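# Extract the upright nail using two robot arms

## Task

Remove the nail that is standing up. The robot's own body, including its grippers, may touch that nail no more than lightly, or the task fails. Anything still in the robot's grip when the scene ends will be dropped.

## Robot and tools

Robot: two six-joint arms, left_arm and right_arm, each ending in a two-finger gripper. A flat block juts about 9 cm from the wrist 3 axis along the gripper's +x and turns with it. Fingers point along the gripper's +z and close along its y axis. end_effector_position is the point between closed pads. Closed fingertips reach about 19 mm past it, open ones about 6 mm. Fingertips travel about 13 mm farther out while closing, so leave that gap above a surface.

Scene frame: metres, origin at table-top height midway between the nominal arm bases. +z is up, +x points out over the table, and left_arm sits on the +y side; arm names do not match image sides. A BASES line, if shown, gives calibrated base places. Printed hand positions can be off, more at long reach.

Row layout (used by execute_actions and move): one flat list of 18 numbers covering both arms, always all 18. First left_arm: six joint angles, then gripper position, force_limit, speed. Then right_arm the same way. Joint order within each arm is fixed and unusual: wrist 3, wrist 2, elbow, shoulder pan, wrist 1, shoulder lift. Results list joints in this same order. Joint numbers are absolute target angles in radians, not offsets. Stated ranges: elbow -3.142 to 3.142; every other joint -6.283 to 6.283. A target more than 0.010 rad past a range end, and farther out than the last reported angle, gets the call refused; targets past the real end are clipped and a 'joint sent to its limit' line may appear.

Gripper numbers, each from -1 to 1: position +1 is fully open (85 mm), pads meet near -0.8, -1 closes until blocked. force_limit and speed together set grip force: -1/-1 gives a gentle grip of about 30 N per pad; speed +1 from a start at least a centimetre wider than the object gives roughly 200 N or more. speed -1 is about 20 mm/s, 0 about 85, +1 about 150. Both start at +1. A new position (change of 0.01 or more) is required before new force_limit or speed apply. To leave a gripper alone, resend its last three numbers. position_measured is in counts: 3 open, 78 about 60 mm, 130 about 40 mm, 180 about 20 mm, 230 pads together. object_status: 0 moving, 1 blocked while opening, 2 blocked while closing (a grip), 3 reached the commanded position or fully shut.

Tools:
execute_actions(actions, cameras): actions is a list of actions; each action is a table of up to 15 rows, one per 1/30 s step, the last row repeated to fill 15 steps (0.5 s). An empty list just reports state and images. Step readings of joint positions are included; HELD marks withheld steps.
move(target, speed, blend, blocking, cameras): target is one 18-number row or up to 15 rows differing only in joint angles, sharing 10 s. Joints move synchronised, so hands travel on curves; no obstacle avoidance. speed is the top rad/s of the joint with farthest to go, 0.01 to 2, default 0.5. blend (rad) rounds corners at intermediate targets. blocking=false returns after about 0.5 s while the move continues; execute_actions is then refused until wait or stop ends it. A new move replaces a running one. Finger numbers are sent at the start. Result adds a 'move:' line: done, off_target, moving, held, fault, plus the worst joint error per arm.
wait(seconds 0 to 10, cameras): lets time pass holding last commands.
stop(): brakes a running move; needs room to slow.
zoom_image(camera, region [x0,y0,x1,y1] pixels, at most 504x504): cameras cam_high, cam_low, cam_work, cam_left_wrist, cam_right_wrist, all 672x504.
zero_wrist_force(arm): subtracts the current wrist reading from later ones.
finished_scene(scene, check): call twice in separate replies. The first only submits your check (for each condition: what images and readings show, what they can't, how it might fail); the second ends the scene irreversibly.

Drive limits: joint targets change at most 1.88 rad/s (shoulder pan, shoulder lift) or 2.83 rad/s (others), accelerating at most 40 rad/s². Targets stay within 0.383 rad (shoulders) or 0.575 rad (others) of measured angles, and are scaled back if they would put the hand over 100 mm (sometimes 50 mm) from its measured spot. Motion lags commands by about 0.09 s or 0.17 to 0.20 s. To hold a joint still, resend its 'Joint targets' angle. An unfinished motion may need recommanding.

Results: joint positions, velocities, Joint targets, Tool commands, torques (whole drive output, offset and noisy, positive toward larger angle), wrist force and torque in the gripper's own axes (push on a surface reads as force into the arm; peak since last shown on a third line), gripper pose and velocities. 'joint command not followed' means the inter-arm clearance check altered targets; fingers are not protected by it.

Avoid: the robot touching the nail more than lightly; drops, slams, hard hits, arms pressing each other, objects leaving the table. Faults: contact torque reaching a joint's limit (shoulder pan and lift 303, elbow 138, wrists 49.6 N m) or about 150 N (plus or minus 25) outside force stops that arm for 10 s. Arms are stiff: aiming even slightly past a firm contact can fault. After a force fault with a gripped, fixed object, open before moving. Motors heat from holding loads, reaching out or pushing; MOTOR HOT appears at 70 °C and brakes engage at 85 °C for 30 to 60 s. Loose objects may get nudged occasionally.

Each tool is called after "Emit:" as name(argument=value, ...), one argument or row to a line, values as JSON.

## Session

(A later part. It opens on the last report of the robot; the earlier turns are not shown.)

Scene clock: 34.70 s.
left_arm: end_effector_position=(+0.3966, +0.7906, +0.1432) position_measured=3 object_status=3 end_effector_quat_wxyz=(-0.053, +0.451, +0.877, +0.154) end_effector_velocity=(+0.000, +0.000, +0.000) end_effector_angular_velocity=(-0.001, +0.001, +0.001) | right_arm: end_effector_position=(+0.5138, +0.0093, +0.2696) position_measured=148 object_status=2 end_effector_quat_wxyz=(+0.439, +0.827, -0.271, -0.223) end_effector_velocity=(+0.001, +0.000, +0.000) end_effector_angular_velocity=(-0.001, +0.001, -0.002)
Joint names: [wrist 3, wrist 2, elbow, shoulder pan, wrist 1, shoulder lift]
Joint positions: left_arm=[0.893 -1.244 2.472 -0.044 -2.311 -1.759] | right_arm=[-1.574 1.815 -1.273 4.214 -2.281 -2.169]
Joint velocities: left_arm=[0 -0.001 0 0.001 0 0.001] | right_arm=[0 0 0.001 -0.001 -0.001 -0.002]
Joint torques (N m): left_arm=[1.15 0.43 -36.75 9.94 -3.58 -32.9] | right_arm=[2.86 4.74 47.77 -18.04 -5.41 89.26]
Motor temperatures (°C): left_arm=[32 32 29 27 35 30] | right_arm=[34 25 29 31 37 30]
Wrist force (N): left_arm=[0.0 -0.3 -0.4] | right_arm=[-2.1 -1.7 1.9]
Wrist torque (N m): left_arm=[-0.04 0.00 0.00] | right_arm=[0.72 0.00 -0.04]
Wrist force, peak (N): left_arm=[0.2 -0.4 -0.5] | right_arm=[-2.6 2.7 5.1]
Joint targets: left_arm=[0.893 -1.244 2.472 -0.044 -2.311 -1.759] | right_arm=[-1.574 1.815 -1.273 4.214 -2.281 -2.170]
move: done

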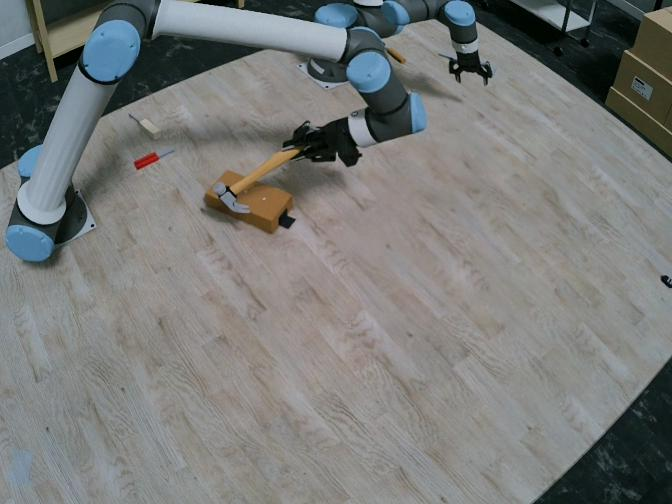

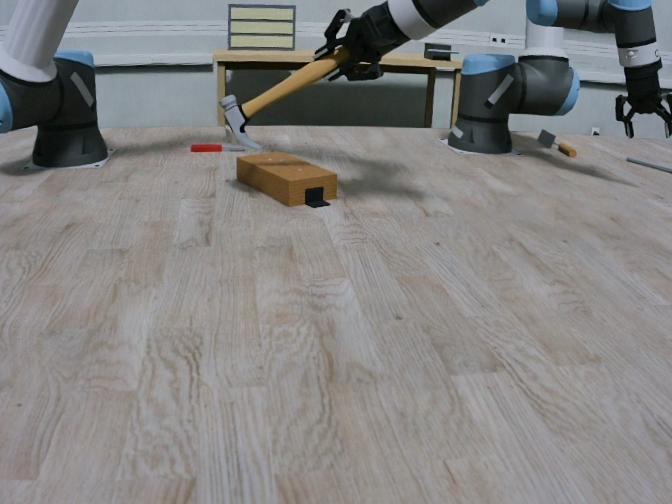

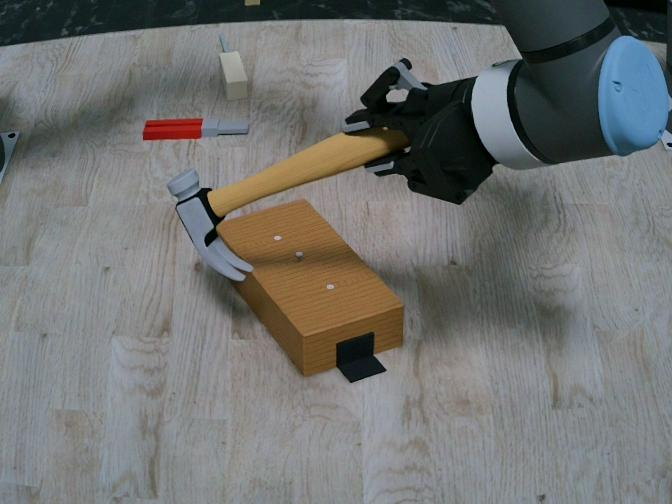

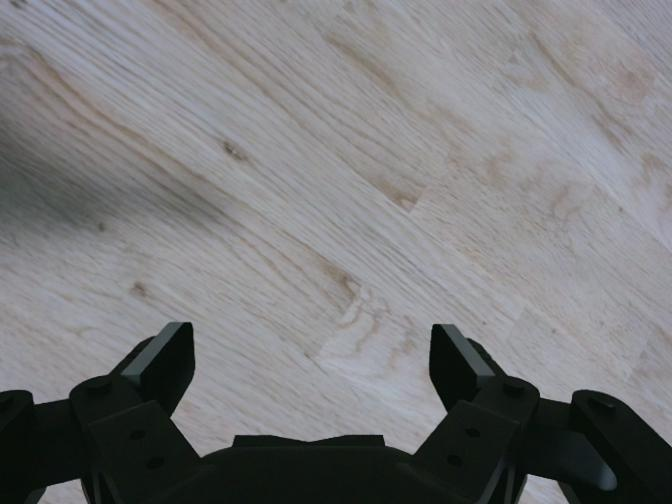

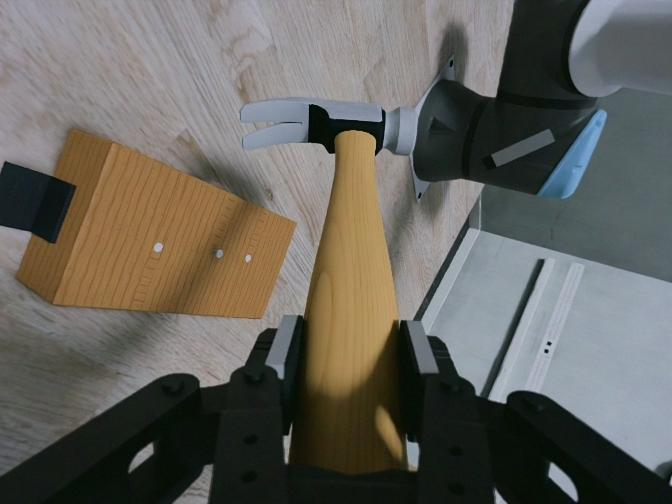

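Emit:
move(
  target=[0.893,-1.244,2.472,-0.044,-2.311,-1.759,1,1,1,-1.574,1.815,-1.2733,4.381,-2.2815,-2.1695,-1,1,-0.2],
  speed=0.25,
  cameras=["cam_work","cam_right_wrist","cam_low"],
)

Emit:
zoom_image(
  camera="cam_right_wrist",
  region=[150, 60, 350, 210],
)

Emit:
zoom_image(
  camera="cam_work",
  region=[180, 160, 380, 310],
)

Emit:
zoom_image(
  camera="cam_low",
  region=[200, 90, 360, 210],
)

Scene clock: 38.07 s.
left_arm: end_effector_position=(+0.3966, +0.7906, +0.1432) position_measured=3 object_status=3 end_effector_quat_wxyz=(-0.053, +0.451, +0.877, +0.154) end_effector_velocity=(+0.000, +0.000, +0.000) end_effector_angular_velocity=(+0.000, +0.000, +0.000) | right_arm: end_effector_position=(+0.4110, +0.0741, +0.2696) position_measured=148 object_status=2 end_effector_quat_wxyz=(+0.456, +0.847, -0.201, -0.186) end_effector_velocity=(-0.002, +0.001, +0.001) end_effector_angular_velocity=(+0.002, -0.001, +0.003)
Joint names: [wrist 3, wrist 2, elbow, shoulder pan, wrist 1, shoulder lift]
Joint positions: left_arm=[0.893 -1.244 2.472 -0.044 -2.311 -1.759] | right_arm=[-1.574 1.815 -1.273 4.381 -2.282 -2.17]
Joint velocities: left_arm=[0.001 0 0 0.001 0 0] | right_arm=[0 0 0 0.003 0 0.002]
Joint torques (N m): left_arm=[1.16 0.1 -37.89 9.79 -4.16 -33.23] | right_arm=[2.2 3.14 38.09 21.79 -0.78 91.7]
Motor temperatures (°C): left_arm=[32 32 29 27 35 30] | right_arm=[33 25 29 31 37 30]
Wrist force (N): left_arm=[0.2 -0.4 0.0] | right_arm=[-1.9 -2.1 2.2]
Wrist torque (N m): left_arm=[-0.06 -0.03 0.00] | right_arm=[0.64 -0.03 -0.05]
Wrist force, peak (N): left_arm=[0.2 0.1 -0.7] | right_arm=[-5.4 -2.3 2.3]
Joint targets: left_arm=[0.893 -1.244 2.472 -0.044 -2.311 -1.759] | right_arm=[-1.574 1.815 -1.273 4.381 -2.281 -2.170]
move: done
Images, in order (width x height): cam_low 672x504, cam_work 672x504, cam_right_wrist 672x504.

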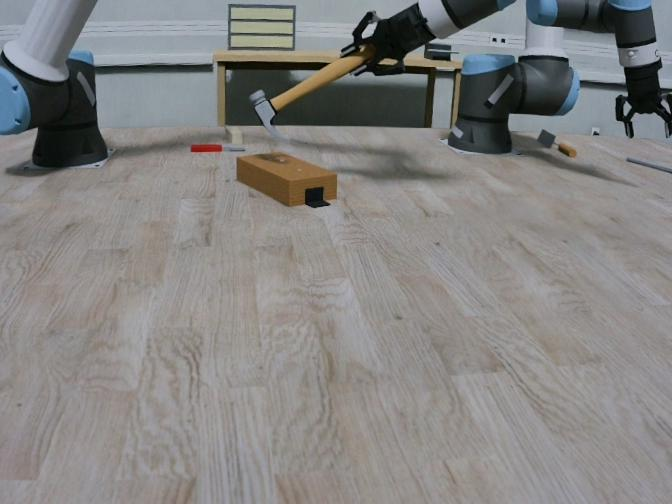

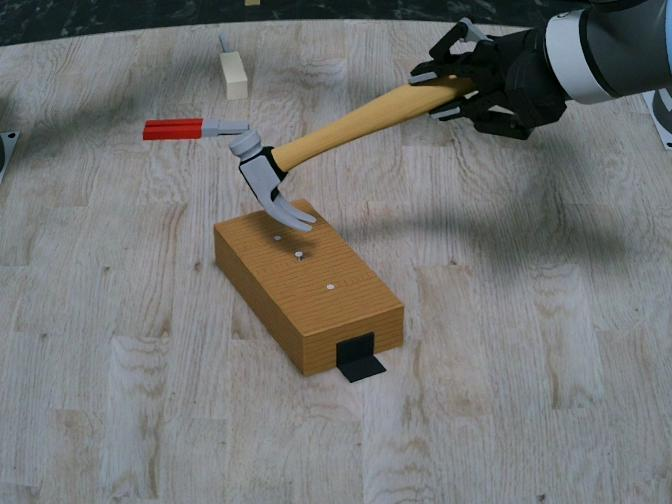

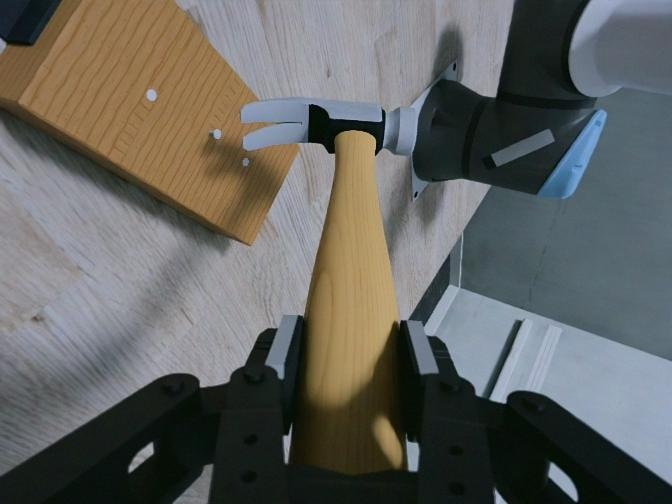

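Scaled by 2.520 from the camera's 672x504 image, which has a finer 960x720 frame.

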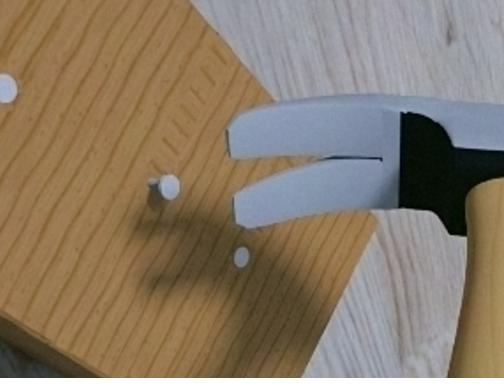

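Scaled by 2.520 from the camera's 672x504 image, which has a finer 960x720 frame.

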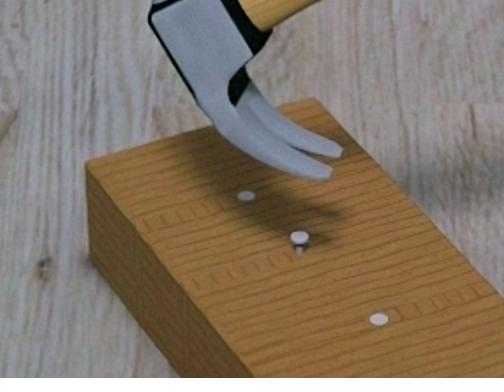

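Scaled by 3.150 from the camera's 672x504 image, which has a finer 960x720 frame.

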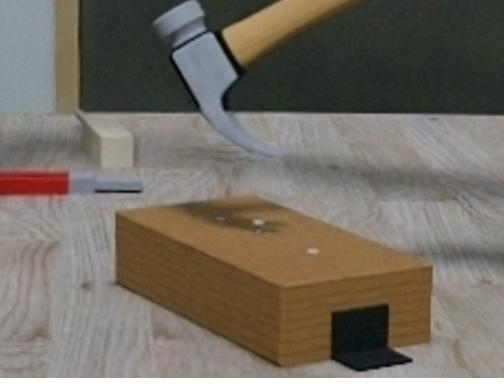

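Emit:
move(
  target=[0.893,-1.244,2.472,-0.044,-2.311,-1.759,1,1,1,-1.574,1.815,-1.320,4.395,-2.2334,-2.1709,-1,1,-0.2],
  speed=0.08,
  cameras=["cam_work","cam_right_wrist","cam_low"],
)

Emit:
zoom_image(
  camera="cam_right_wrist",
  region=[150, 60, 350, 210],
)

Emit:
zoom_image(
  camera="cam_work",
  region=[220, 190, 340, 290],
)

Emit:
zoom_image(
  camera="cam_low",
  region=[230, 120, 350, 210],
)

Scene clock: 39.90 s.
left_arm: end_effector_position=(+0.3966, +0.7906, +0.1432) position_measured=3 object_status=3 end_effector_quat_wxyz=(-0.053, +0.451, +0.877, +0.154) end_effector_velocity=(+0.000, +0.000, +0.000) end_effector_angular_velocity=(+0.000, -0.001, +0.000) | right_arm: end_effector_position=(+0.3993, +0.0711, +0.2431) position_measured=148 object_status=2 end_effector_quat_wxyz=(+0.458, +0.848, -0.195, -0.182) end_effector_velocity=(+0.001, -0.001, -0.002) end_effector_angular_velocity=(-0.001, +0.001, -0.002)
Joint names: [wrist 3, wrist 2, elbow, shoulder pan, wrist 1, shoulder lift]
Joint positions: left_arm=[0.893 -1.244 2.472 -0.044 -2.311 -1.759] | right_arm=[-1.574 1.815 -1.32 4.395 -2.233 -2.171]
Joint velocities: left_arm=[0 0 0 0 0 0] | right_arm=[0 0 -0.001 -0.002 0.002 -0.002]
Joint torques (N m): left_arm=[1.48 0.44 -36.92 10.54 -4.52 -30.25] | right_arm=[2.13 1.97 34.25 21.17 2.68 90.13]
Motor temperatures (°C): left_arm=[32 32 29 27 35 30] | right_arm=[33 25 29 31 37 30]
Wrist force (N): left_arm=[-0.1 0.1 0.0] | right_arm=[-2.4 -2.0 2.4]
Wrist torque (N m): left_arm=[0.03 0.02 0.00] | right_arm=[0.71 0.01 -0.04]
Wrist force, peak (N): left_arm=[0.5 -0.1 -0.2] | right_arm=[-2.5 -2.3 3.1]
Joint targets: left_arm=[0.893 -1.244 2.472 -0.044 -2.311 -1.759] | right_arm=[-1.574 1.815 -1.320 4.395 -2.233 -2.171]
move: done
Images, in order (width x height): cam_low 672x504, cam_work 672x504, cam_right_wrist 672x504.

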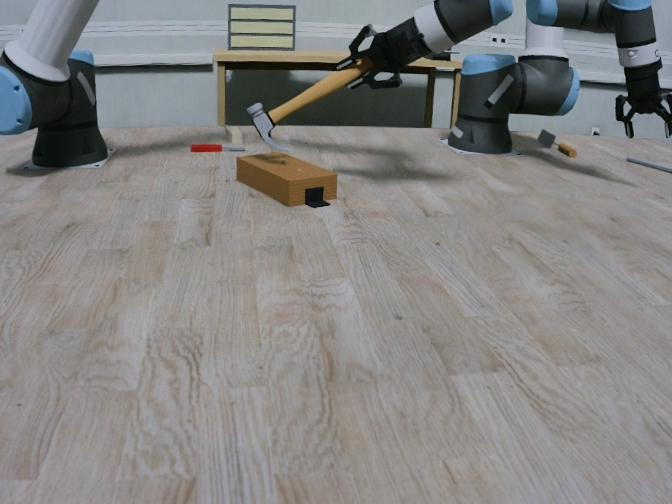

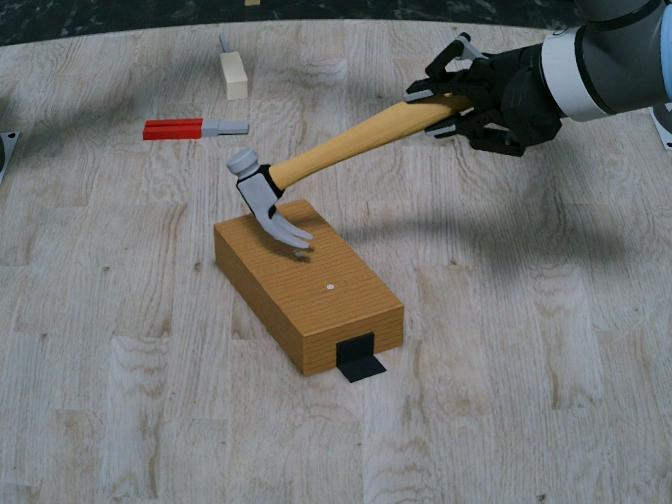

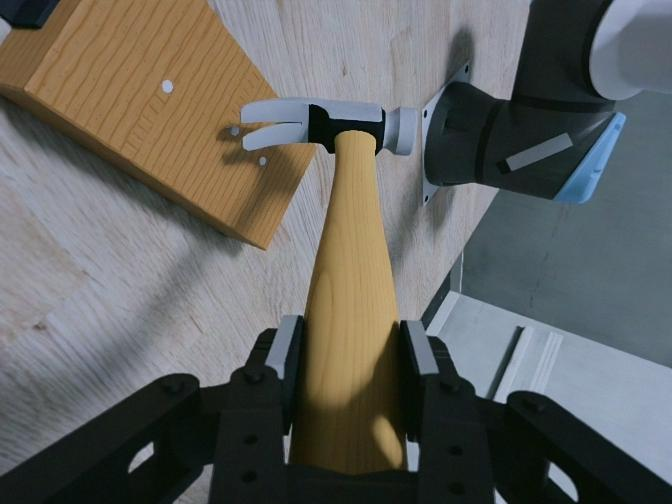

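Scaled by 2.520 from the camera's 672x504 image, which has a finer 960x720 frame.

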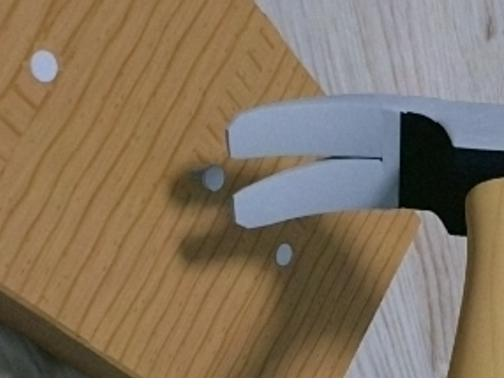

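Scaled by 4.200 from the camera's 672x504 image, which has a finer 960x720 frame.

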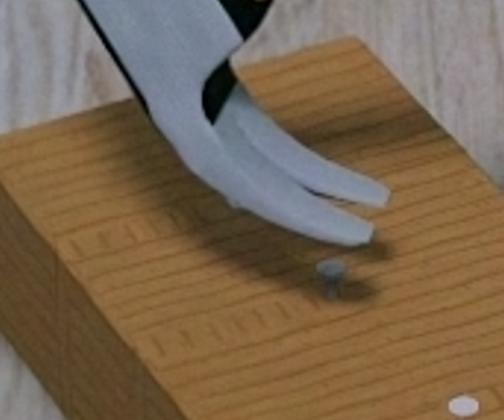

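Scaled by 4.200 from the camera's 672x504 image, which has a finer 960x720 frame.

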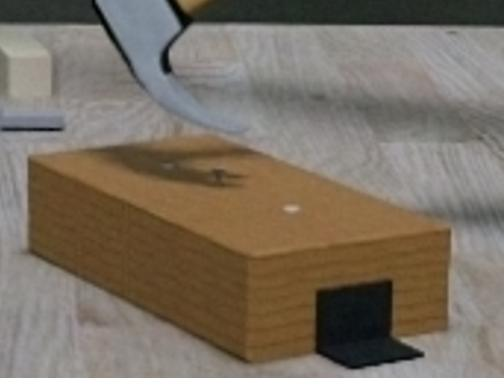

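Emit:
move(
  target=[0.893,-1.244,2.472,-0.044,-2.311,-1.759,1,1,1,-1.574,1.815,-1.3599,4.395,-2.2064,-2.158,-1,1,-0.2],
  speed=0.05,
  cameras=["cam_work","cam_right_wrist","cam_low"],
)

Emit:
zoom_image(
  camera="cam_right_wrist",
  region=[150, 60, 350, 210],
)

Emit:
zoom_image(
  camera="cam_work",
  region=[220, 190, 340, 290],
)

Emit:
zoom_image(
  camera="cam_low",
  region=[230, 120, 350, 210],
)

Scene clock: 41.67 s.
left_arm: end_effector_position=(+0.3966, +0.7906, +0.1432) position_measured=3 object_status=3 end_effector_quat_wxyz=(-0.053, +0.451, +0.877, +0.154) end_effector_velocity=(+0.000, +0.000, +0.000) end_effector_angular_velocity=(+0.000, +0.000, +0.000) | right_arm: end_effector_position=(+0.3955, +0.0597, +0.2331) position_measured=148 object_status=2 end_effector_quat_wxyz=(+0.458, +0.848, -0.195, -0.182) end_effector_velocity=(+0.000, -0.001, +0.001) end_effector_angular_velocity=(+0.001, +0.000, -0.001)
Joint names: [wrist 3, wrist 2, elbow, shoulder pan, wrist 1, shoulder lift]
Joint positions: left_arm=[0.893 -1.244 2.472 -0.044 -2.311 -1.759] | right_arm=[-1.574 1.815 -1.36 4.395 -2.206 -2.158]
Joint velocities: left_arm=[0 0 0 0 0 0] | right_arm=[0 0 -0.001 -0.001 0.001 0.002]
Joint torques (N m): left_arm=[1.15 0.29 -36.66 10.16 -4.12 -33.78] | right_arm=[2.06 0.12 32.77 20.65 2.61 112.44]
Motor temperatures (°C): left_arm=[32 32 29 27 35 30] | right_arm=[33 25 29 31 37 30]
Wrist force (N): left_arm=[0.0 0.0 -0.2] | right_arm=[-2.0 -1.5 2.3]
Wrist torque (N m): left_arm=[0.00 0.01 0.00] | right_arm=[0.84 -0.06 -0.05]
Wrist force, peak (N): left_arm=[0.2 0.1 -0.6] | right_arm=[-2.4 -1.4 3.0]
Joint targets: left_arm=[0.893 -1.244 2.472 -0.044 -2.311 -1.759] | right_arm=[-1.574 1.815 -1.360 4.395 -2.206 -2.158]
move: done
Images, in order (width x height): cam_low 672x504, cam_work 672x504, cam_right_wrist 672x504.

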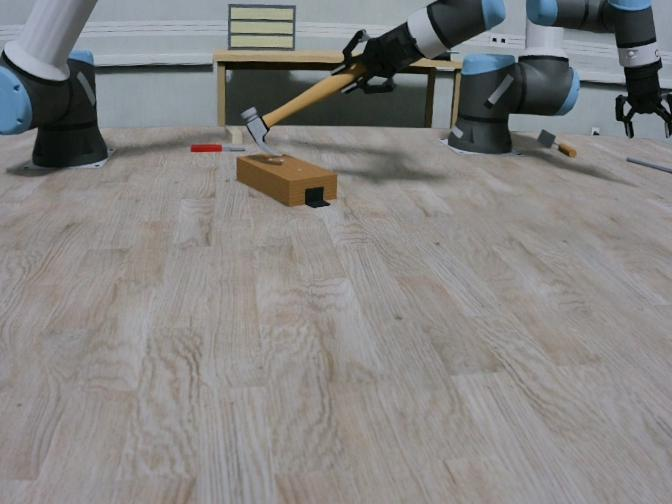

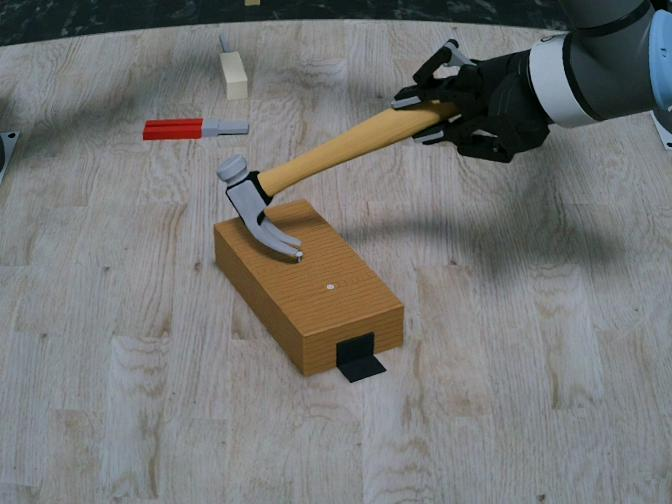

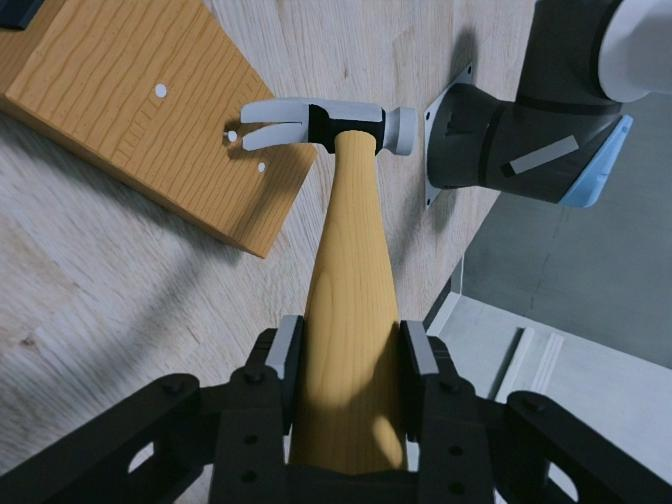

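Scaled by 2.520 from the camera's 672x504 image, which has a finer 960x720 frame.

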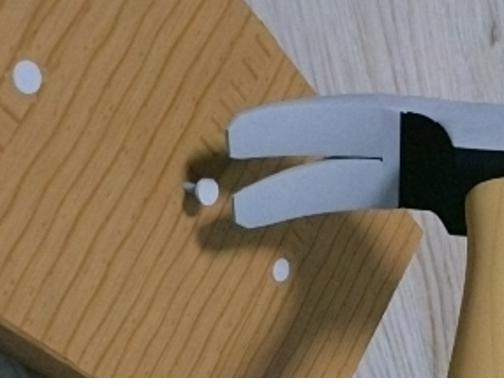

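Scaled by 4.200 from the camera's 672x504 image, which has a finer 960x720 frame.

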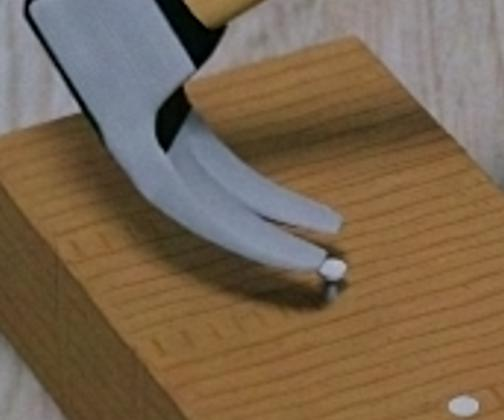

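Scaled by 4.200 from the camera's 672x504 image, which has a finer 960x720 frame.

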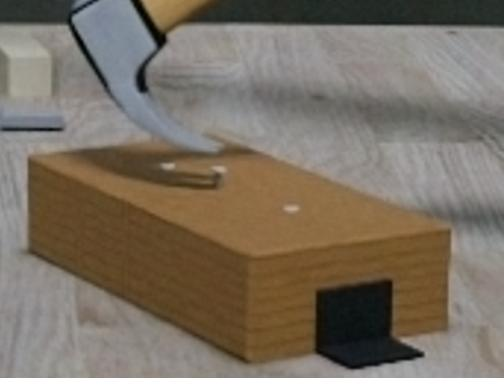

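Emit:
move(
  target=[0.893,-1.244,2.472,-0.044,-2.311,-1.759,1,1,1,-1.574,1.815,-1.3741,4.404,-2.1917,-2.1585,-1,1,-0.2],
  speed=0.04,
  cameras=["cam_work","cam_right_wrist","cam_low"],
)

Emit:
zoom_image(
  camera="cam_right_wrist",
  region=[150, 60, 350, 210],
)

Emit:
zoom_image(
  camera="cam_work",
  region=[220, 190, 340, 290],
)

Emit:
zoom_image(
  camera="cam_low",
  region=[230, 120, 350, 210],
)

Scene clock: 42.97 s.
left_arm: end_effector_position=(+0.3966, +0.7906, +0.1432) position_measured=3 object_status=3 end_effector_quat_wxyz=(-0.053, +0.451, +0.877, +0.154) end_effector_velocity=(+0.001, +0.000, +0.000) end_effector_angular_velocity=(+0.000, -0.001, +0.000) | right_arm: end_effector_position=(+0.3890, +0.0598, +0.2251) position_measured=148 object_status=2 end_effector_quat_wxyz=(+0.458, +0.849, -0.191, -0.180) end_effector_velocity=(+0.000, +0.000, -0.001) end_effector_angular_velocity=(+0.002, +0.000, +0.001)
Joint names: [wrist 3, wrist 2, elbow, shoulder pan, wrist 1, shoulder lift]
Joint positions: left_arm=[0.893 -1.244 2.472 -0.044 -2.311 -1.759] | right_arm=[-1.574 1.815 -1.374 4.404 -2.192 -2.158]
Joint velocities: left_arm=[-0.001 0 -0.001 0 0 0] | right_arm=[-0.001 0 -0.001 0.001 0.003 0]
Joint torques (N m): left_arm=[0.68 0.37 -38.45 9.6 -3.81 -33.12] | right_arm=[1.74 -0.76 32.79 21.46 2.45 87.39]
Motor temperatures (°C): left_arm=[32 32 29 27 35 30] | right_arm=[33 25 29 31 37 30]
Wrist force (N): left_arm=[0.3 -0.1 -0.3] | right_arm=[-1.5 -1.3 2.2]
Wrist torque (N m): left_arm=[-0.01 -0.04 0.00] | right_arm=[0.86 -0.13 -0.04]
Wrist force, peak (N): left_arm=[0.2 -0.1 -0.6] | right_arm=[-2.2 -1.8 2.8]
Joint targets: left_arm=[0.893 -1.244 2.472 -0.044 -2.311 -1.759] | right_arm=[-1.574 1.815 -1.374 4.404 -2.192 -2.159]
move: done
Images, in order (width x height): cam_low 672x504, cam_work 672x504, cam_right_wrist 672x504.

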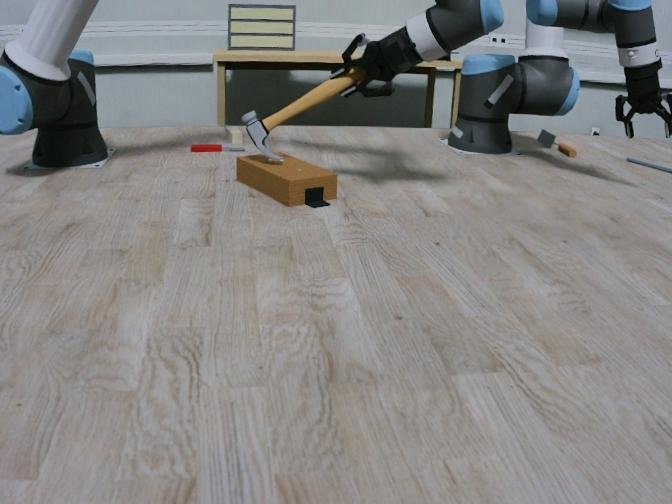

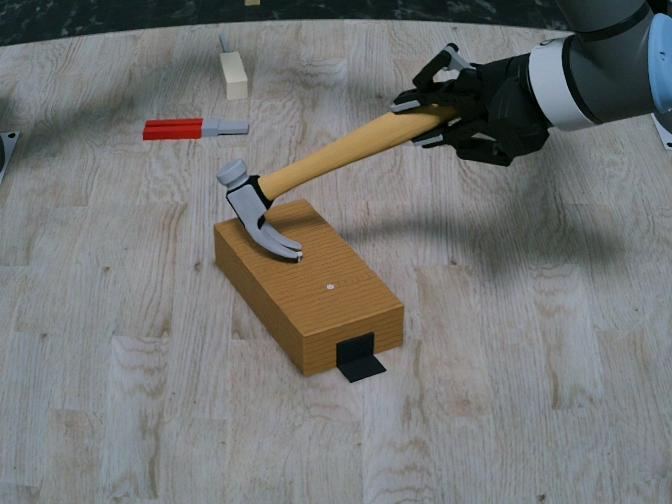

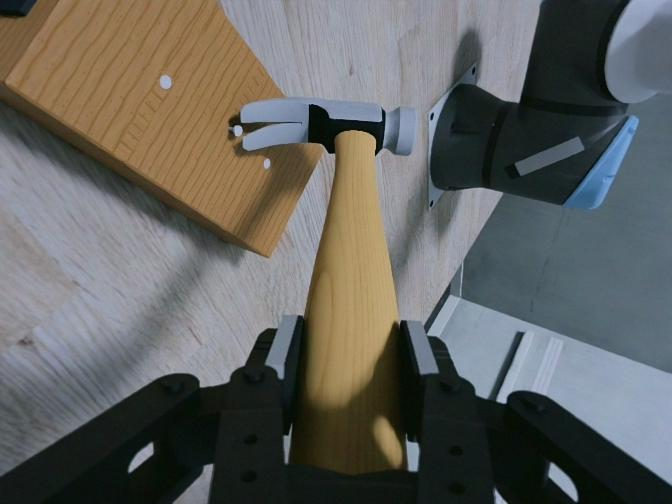

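Scaled by 2.520 from the camera's 672x504 image, which has a finer 960x720 frame.

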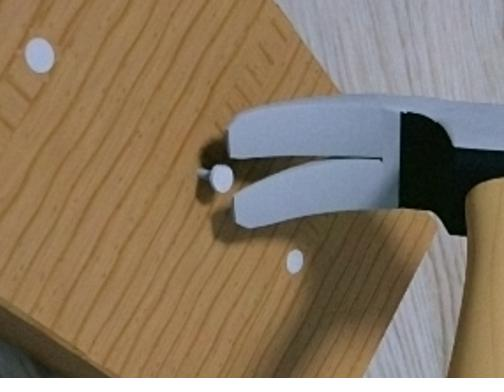

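Scaled by 4.200 from the camera's 672x504 image, which has a finer 960x720 frame.

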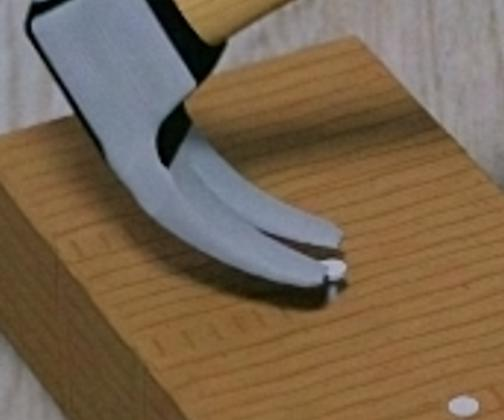

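Scaled by 4.200 from the camera's 672x504 image, which has a finer 960x720 frame.

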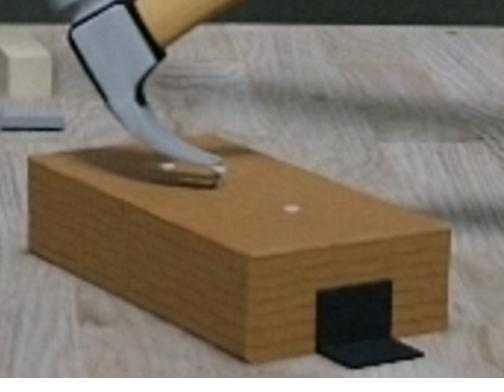

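Emit:
move(
  target=[0.893,-1.244,2.472,-0.044,-2.311,-1.759,1,1,1,-1.574,1.815,-1.3887,4.406,-2.1803,-2.1553,-1,1,-0.2],
  speed=0.04,
  cameras=["cam_work","cam_right_wrist","cam_low"],
)

Emit:
zoom_image(
  camera="cam_right_wrist",
  region=[150, 60, 350, 210],
)

Emit:
zoom_image(
  camera="cam_work",
  region=[250, 210, 340, 285],
)

Emit:
zoom_image(
  camera="cam_low",
  region=[230, 120, 350, 210],
)

Scene clock: 44.13 s.
left_arm: end_effector_position=(+0.3966, +0.7906, +0.1432) position_measured=3 object_status=3 end_effector_quat_wxyz=(-0.053, +0.451, +0.877, +0.154) end_effector_velocity=(+0.000, +0.000, -0.001) end_effector_angular_velocity=(+0.000, +0.001, +0.000) | right_arm: end_effector_position=(+0.3864, +0.0564, +0.2202) position_measured=148 object_status=2 end_effector_quat_wxyz=(+0.459, +0.849, -0.190, -0.180) end_effector_velocity=(-0.001, +0.001, -0.001) end_effector_angular_velocity=(+0.000, -0.001, +0.001)
Joint names: [wrist 3, wrist 2, elbow, shoulder pan, wrist 1, shoulder lift]
Joint positions: left_arm=[0.893 -1.244 2.472 -0.044 -2.311 -1.759] | right_arm=[-1.574 1.815 -1.389 4.406 -2.18 -2.155]
Joint velocities: left_arm=[0 -0.001 0 0 0 0.001] | right_arm=[0.001 0 -0.001 0.002 0.002 -0.001]
Joint torques (N m): left_arm=[1.03 0.62 -38.06 8.91 -4.31 -32.71] | right_arm=[1.56 -1.39 33.16 22.14 1.99 112.48]
Motor temperatures (°C): left_arm=[32 32 29 27 35 30] | right_arm=[33 25 29 31 37 30]
Wrist force (N): left_arm=[0.1 0.0 -0.3] | right_arm=[-1.7 -1.7 2.3]
Wrist torque (N m): left_arm=[0.00 -0.01 0.00] | right_arm=[0.79 -0.10 -0.03]
Wrist force, peak (N): left_arm=[0.1 -0.2 -0.7] | right_arm=[-2.2 -1.1 2.8]
Joint targets: left_arm=[0.893 -1.244 2.472 -0.044 -2.311 -1.759] | right_arm=[-1.574 1.815 -1.389 4.406 -2.180 -2.155]
move: done
Images, in order (width x height): cam_low 672x504, cam_work 672x504, cam_right_wrist 672x504.

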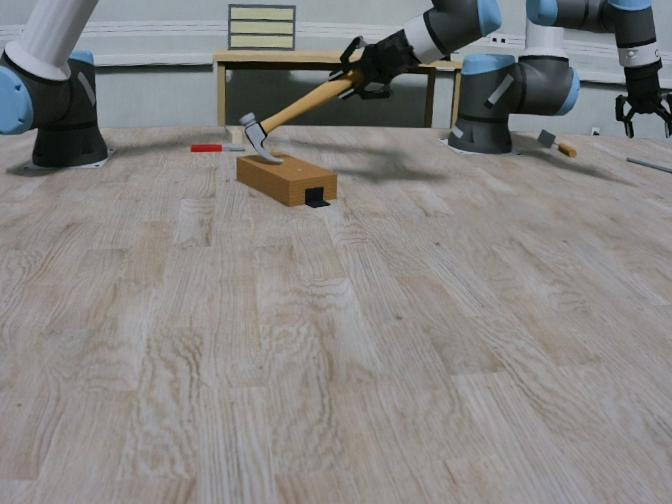

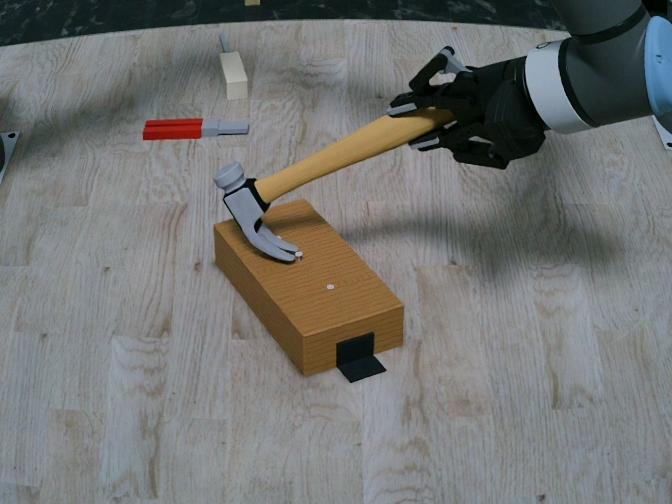

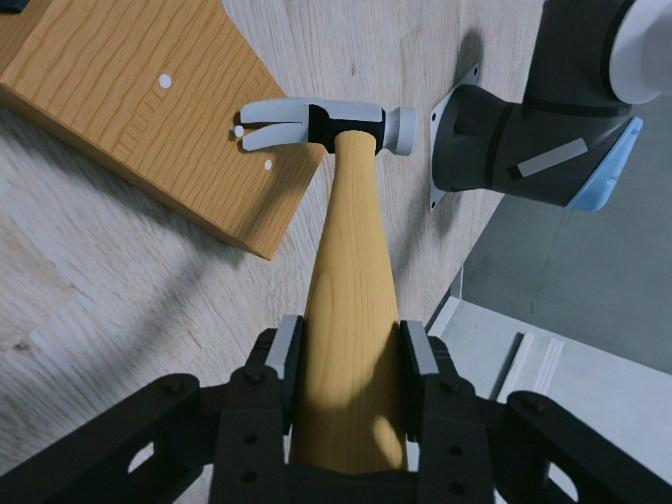

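Scaled by 2.520 from the camera's 672x504 image, which has a finer 960x720 frame.

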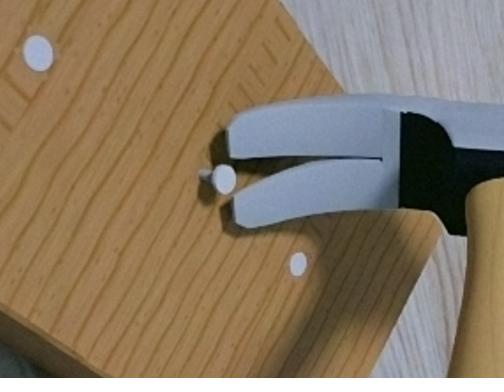

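Scaled by 5.600 from the camera's 672x504 image, which has a finer 960x720 frame.

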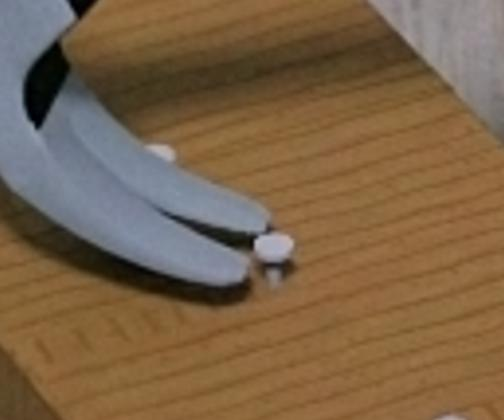

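Scaled by 4.200 from the camera's 672x504 image, which has a finer 960x720 frame.

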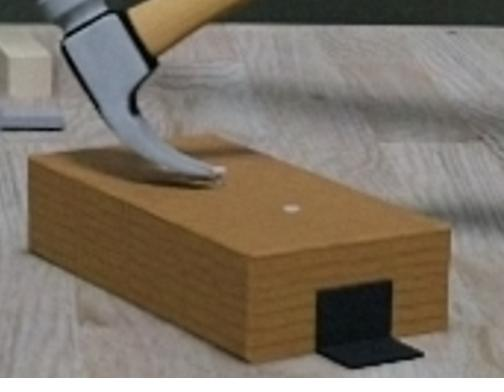

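Emit:
move(
  target=[0.893,-1.244,2.472,-0.044,-2.311,-1.759,1,1,1,-1.574,1.815,-1.3933,4.407,-2.1756,-2.1554,-1,1,-0.2],
  speed=0.03,
  cameras=["cam_work","cam_right_wrist","cam_low"],
)

Emit:
zoom_image(
  camera="cam_right_wrist",
  region=[150, 60, 350, 210],
)

Emit:
zoom_image(
  camera="cam_work",
  region=[250, 210, 340, 285],
)

Emit:
zoom_image(
  camera="cam_low",
  region=[250, 130, 310, 175],
)

Scene clock: 45.37 s.
left_arm: end_effector_position=(+0.3966, +0.7906, +0.1432) position_measured=3 object_status=3 end_effector_quat_wxyz=(-0.053, +0.451, +0.877, +0.154) end_effector_velocity=(-0.001, +0.000, -0.001) end_effector_angular_velocity=(+0.001, +0.001, +0.000) | right_arm: end_effector_position=(+0.3855, +0.0558, +0.2177) position_measured=148 object_status=2 end_effector_quat_wxyz=(+0.459, +0.849, -0.190, -0.180) end_effector_velocity=(+0.000, +0.000, -0.002) end_effector_angular_velocity=(-0.001, +0.000, -0.001)
Joint names: [wrist 3, wrist 2, elbow, shoulder pan, wrist 1, shoulder lift]
Joint positions: left_arm=[0.893 -1.244 2.472 -0.044 -2.311 -1.759] | right_arm=[-1.574 1.815 -1.393 4.407 -2.176 -2.155]
Joint velocities: left_arm=[0 0.001 0.001 0 0 0] | right_arm=[0.001 0 -0.001 0 0.002 -0.001]
Joint torques (N m): left_arm=[1.37 0.69 -39.81 10.91 -4.22 -34.25] | right_arm=[1.64 -2.14 32.82 19.95 2.36 88.48]
Motor temperatures (°C): left_arm=[32 32 29 27 35 30] | right_arm=[33 25 29 31 37 30]
Wrist force (N): left_arm=[0.0 0.1 -0.3] | right_arm=[-1.6 -1.5 2.2]
Wrist torque (N m): left_arm=[0.03 0.00 0.00] | right_arm=[0.81 -0.12 -0.03]
Wrist force, peak (N): left_arm=[0.0 0.1 -0.7] | right_arm=[-2.3 -1.6 2.5]
Joint targets: left_arm=[0.893 -1.244 2.472 -0.044 -2.311 -1.759] | right_arm=[-1.574 1.815 -1.393 4.407 -2.176 -2.155]
move: done
Images, in order (width x height): cam_low 672x504, cam_work 672x504, cam_right_wrist 672x504.

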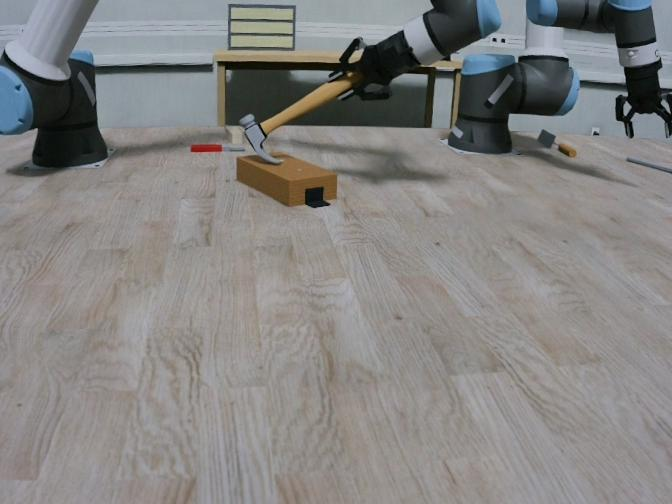

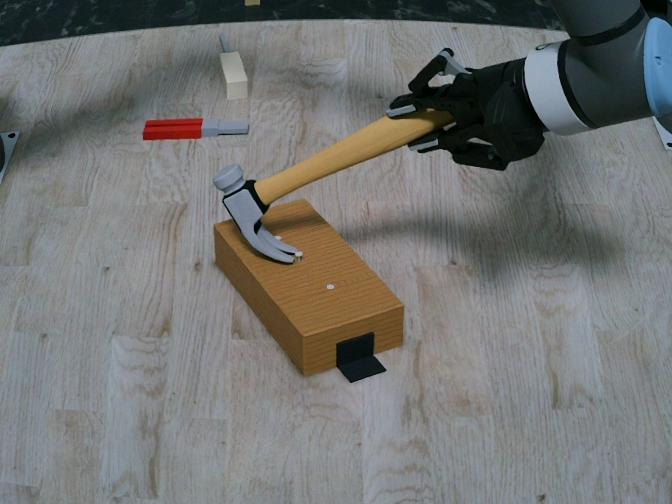

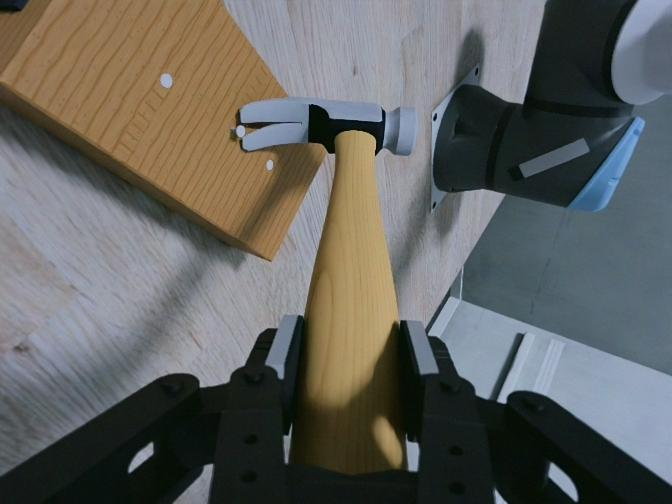

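Scaled by 2.520 from the camera's 672x504 image, which has a finer 960x720 frame.

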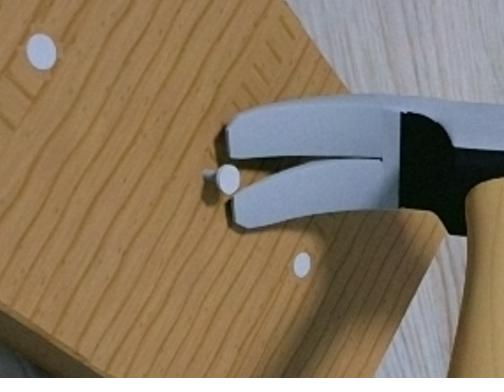

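Scaled by 5.600 from the camera's 672x504 image, which has a finer 960x720 frame.

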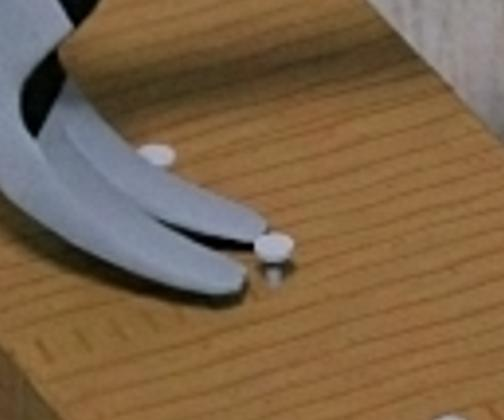

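Scaled by 8.400 from the camera's 672x504 image, which has a finer 960x720 frame.

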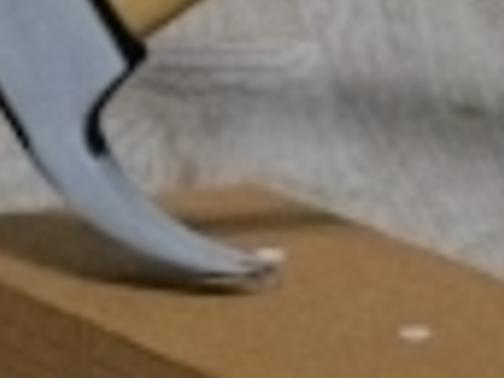

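Emit:
move(
  target=[
    [0.893,-1.244,2.472,-0.044,-2.311,-1.759,1,1,1,-1.574,1.815,-1.3944,4.408,-2.1734,-2.1564,-1,1,-0.2],
    [0.893,-1.244,2.472,-0.044,-2.311,-1.759,1,1,1,-1.574,1.815,-1.3674,4.408,-2.1838,-2.1729,-1,1,-0.2],
  ],
  speed=0.04,
  cameras=["cam_work","cam_right_wrist","cam_low"],
)

Emit:
zoom_image(
  camera="cam_right_wrist",
  region=[150, 60, 350, 210],
)

Emit:
zoom_image(
  camera="cam_work",
  region=[250, 210, 340, 285],
)

Emit:
zoom_image(
  camera="cam_low",
  region=[250, 130, 310, 175],
)

Scene clock: 46.83 s.
left_arm: end_effector_position=(+0.3966, +0.7906, +0.1432) position_measured=3 object_status=3 end_effector_quat_wxyz=(-0.053, +0.451, +0.877, +0.154) end_effector_velocity=(+0.001, +0.000, +0.001) end_effector_angular_velocity=(+0.001, -0.003, -0.001) | right_arm: end_effector_position=(+0.3881, +0.0664, +0.2160) position_measured=148 object_status=2 end_effector_quat_wxyz=(+0.459, +0.849, -0.189, -0.179) end_effector_velocity=(+0.000, +0.000, +0.001) end_effector_angular_velocity=(+0.001, -0.001, +0.000)
Joint names: [wrist 3, wrist 2, elbow, shoulder pan, wrist 1, shoulder lift]
Joint positions: left_arm=[0.893 -1.244 2.472 -0.044 -2.311 -1.759] | right_arm=[-1.574 1.815 -1.368 4.408 -2.184 -2.173]
Joint velocities: left_arm=[0 0.001 -0.001 -0.001 0 -0.001] | right_arm=[0 0 0.002 0 -0.002 0.001]
Joint torques (N m): left_arm=[0.53 0.34 -38.91 8.49 -4.62 -30.75] | right_arm=[1.6 -2.32 47.03 20.5 -5.36 88.66]
Motor temperatures (°C): left_arm=[32 32 29 27 35 30] | right_arm=[33 25 29 31 37 30]
Wrist force (N): left_arm=[-0.1 0.0 0.0] | right_arm=[-1.8 -1.6 2.3]
Wrist torque (N m): left_arm=[0.01 0.01 0.00] | right_arm=[0.83 -0.07 -0.05]
Wrist force, peak (N): left_arm=[0.0 0.0 -0.5] | right_arm=[-2.0 -1.6 2.8]
Joint targets: left_arm=[0.893 -1.244 2.472 -0.044 -2.311 -1.759] | right_arm=[-1.574 1.815 -1.367 4.408 -2.184 -2.173]
move: done
Images, in order (width x height): cam_low 672x504, cam_work 672x504, cam_right_wrist 672x504.

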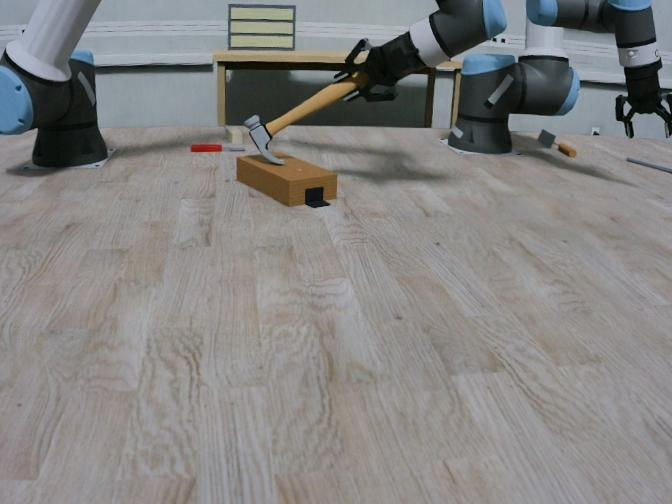

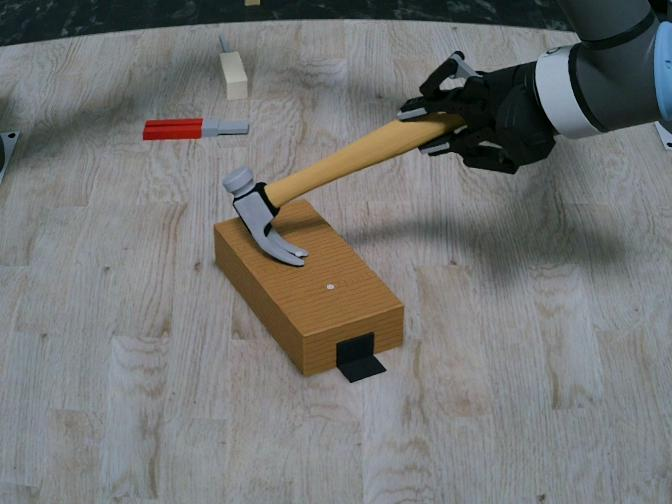

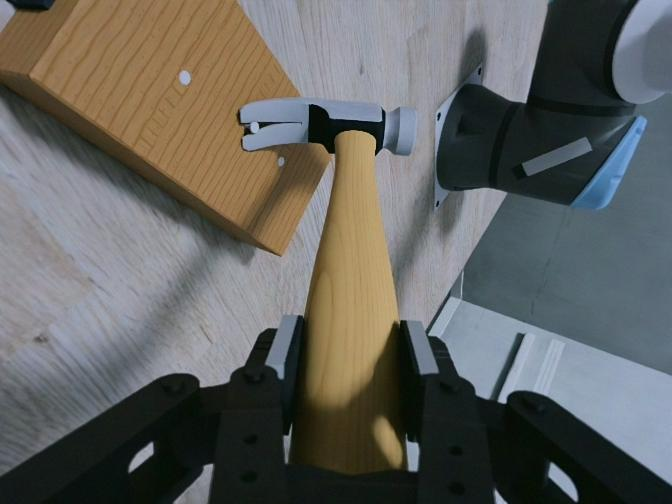

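Scaled by 2.520 from the camera's 672x504 image, which has a finer 960x720 frame.

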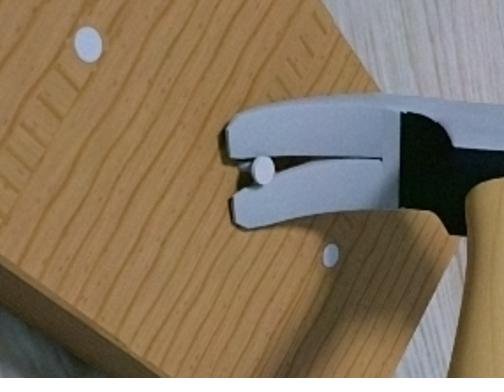

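Scaled by 5.600 from the camera's 672x504 image, which has a finer 960x720 frame.

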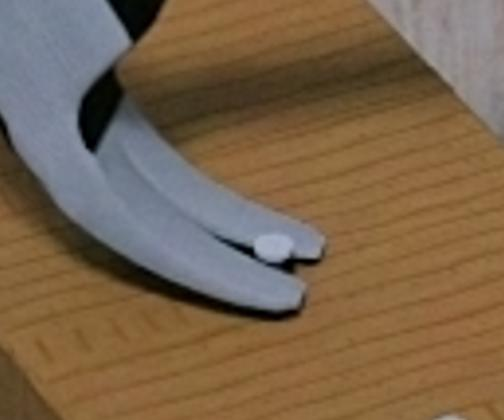

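Scaled by 8.400 from the camera's 672x504 image, which has a finer 960x720 frame.

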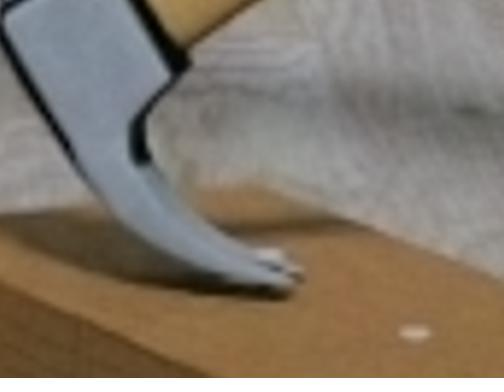

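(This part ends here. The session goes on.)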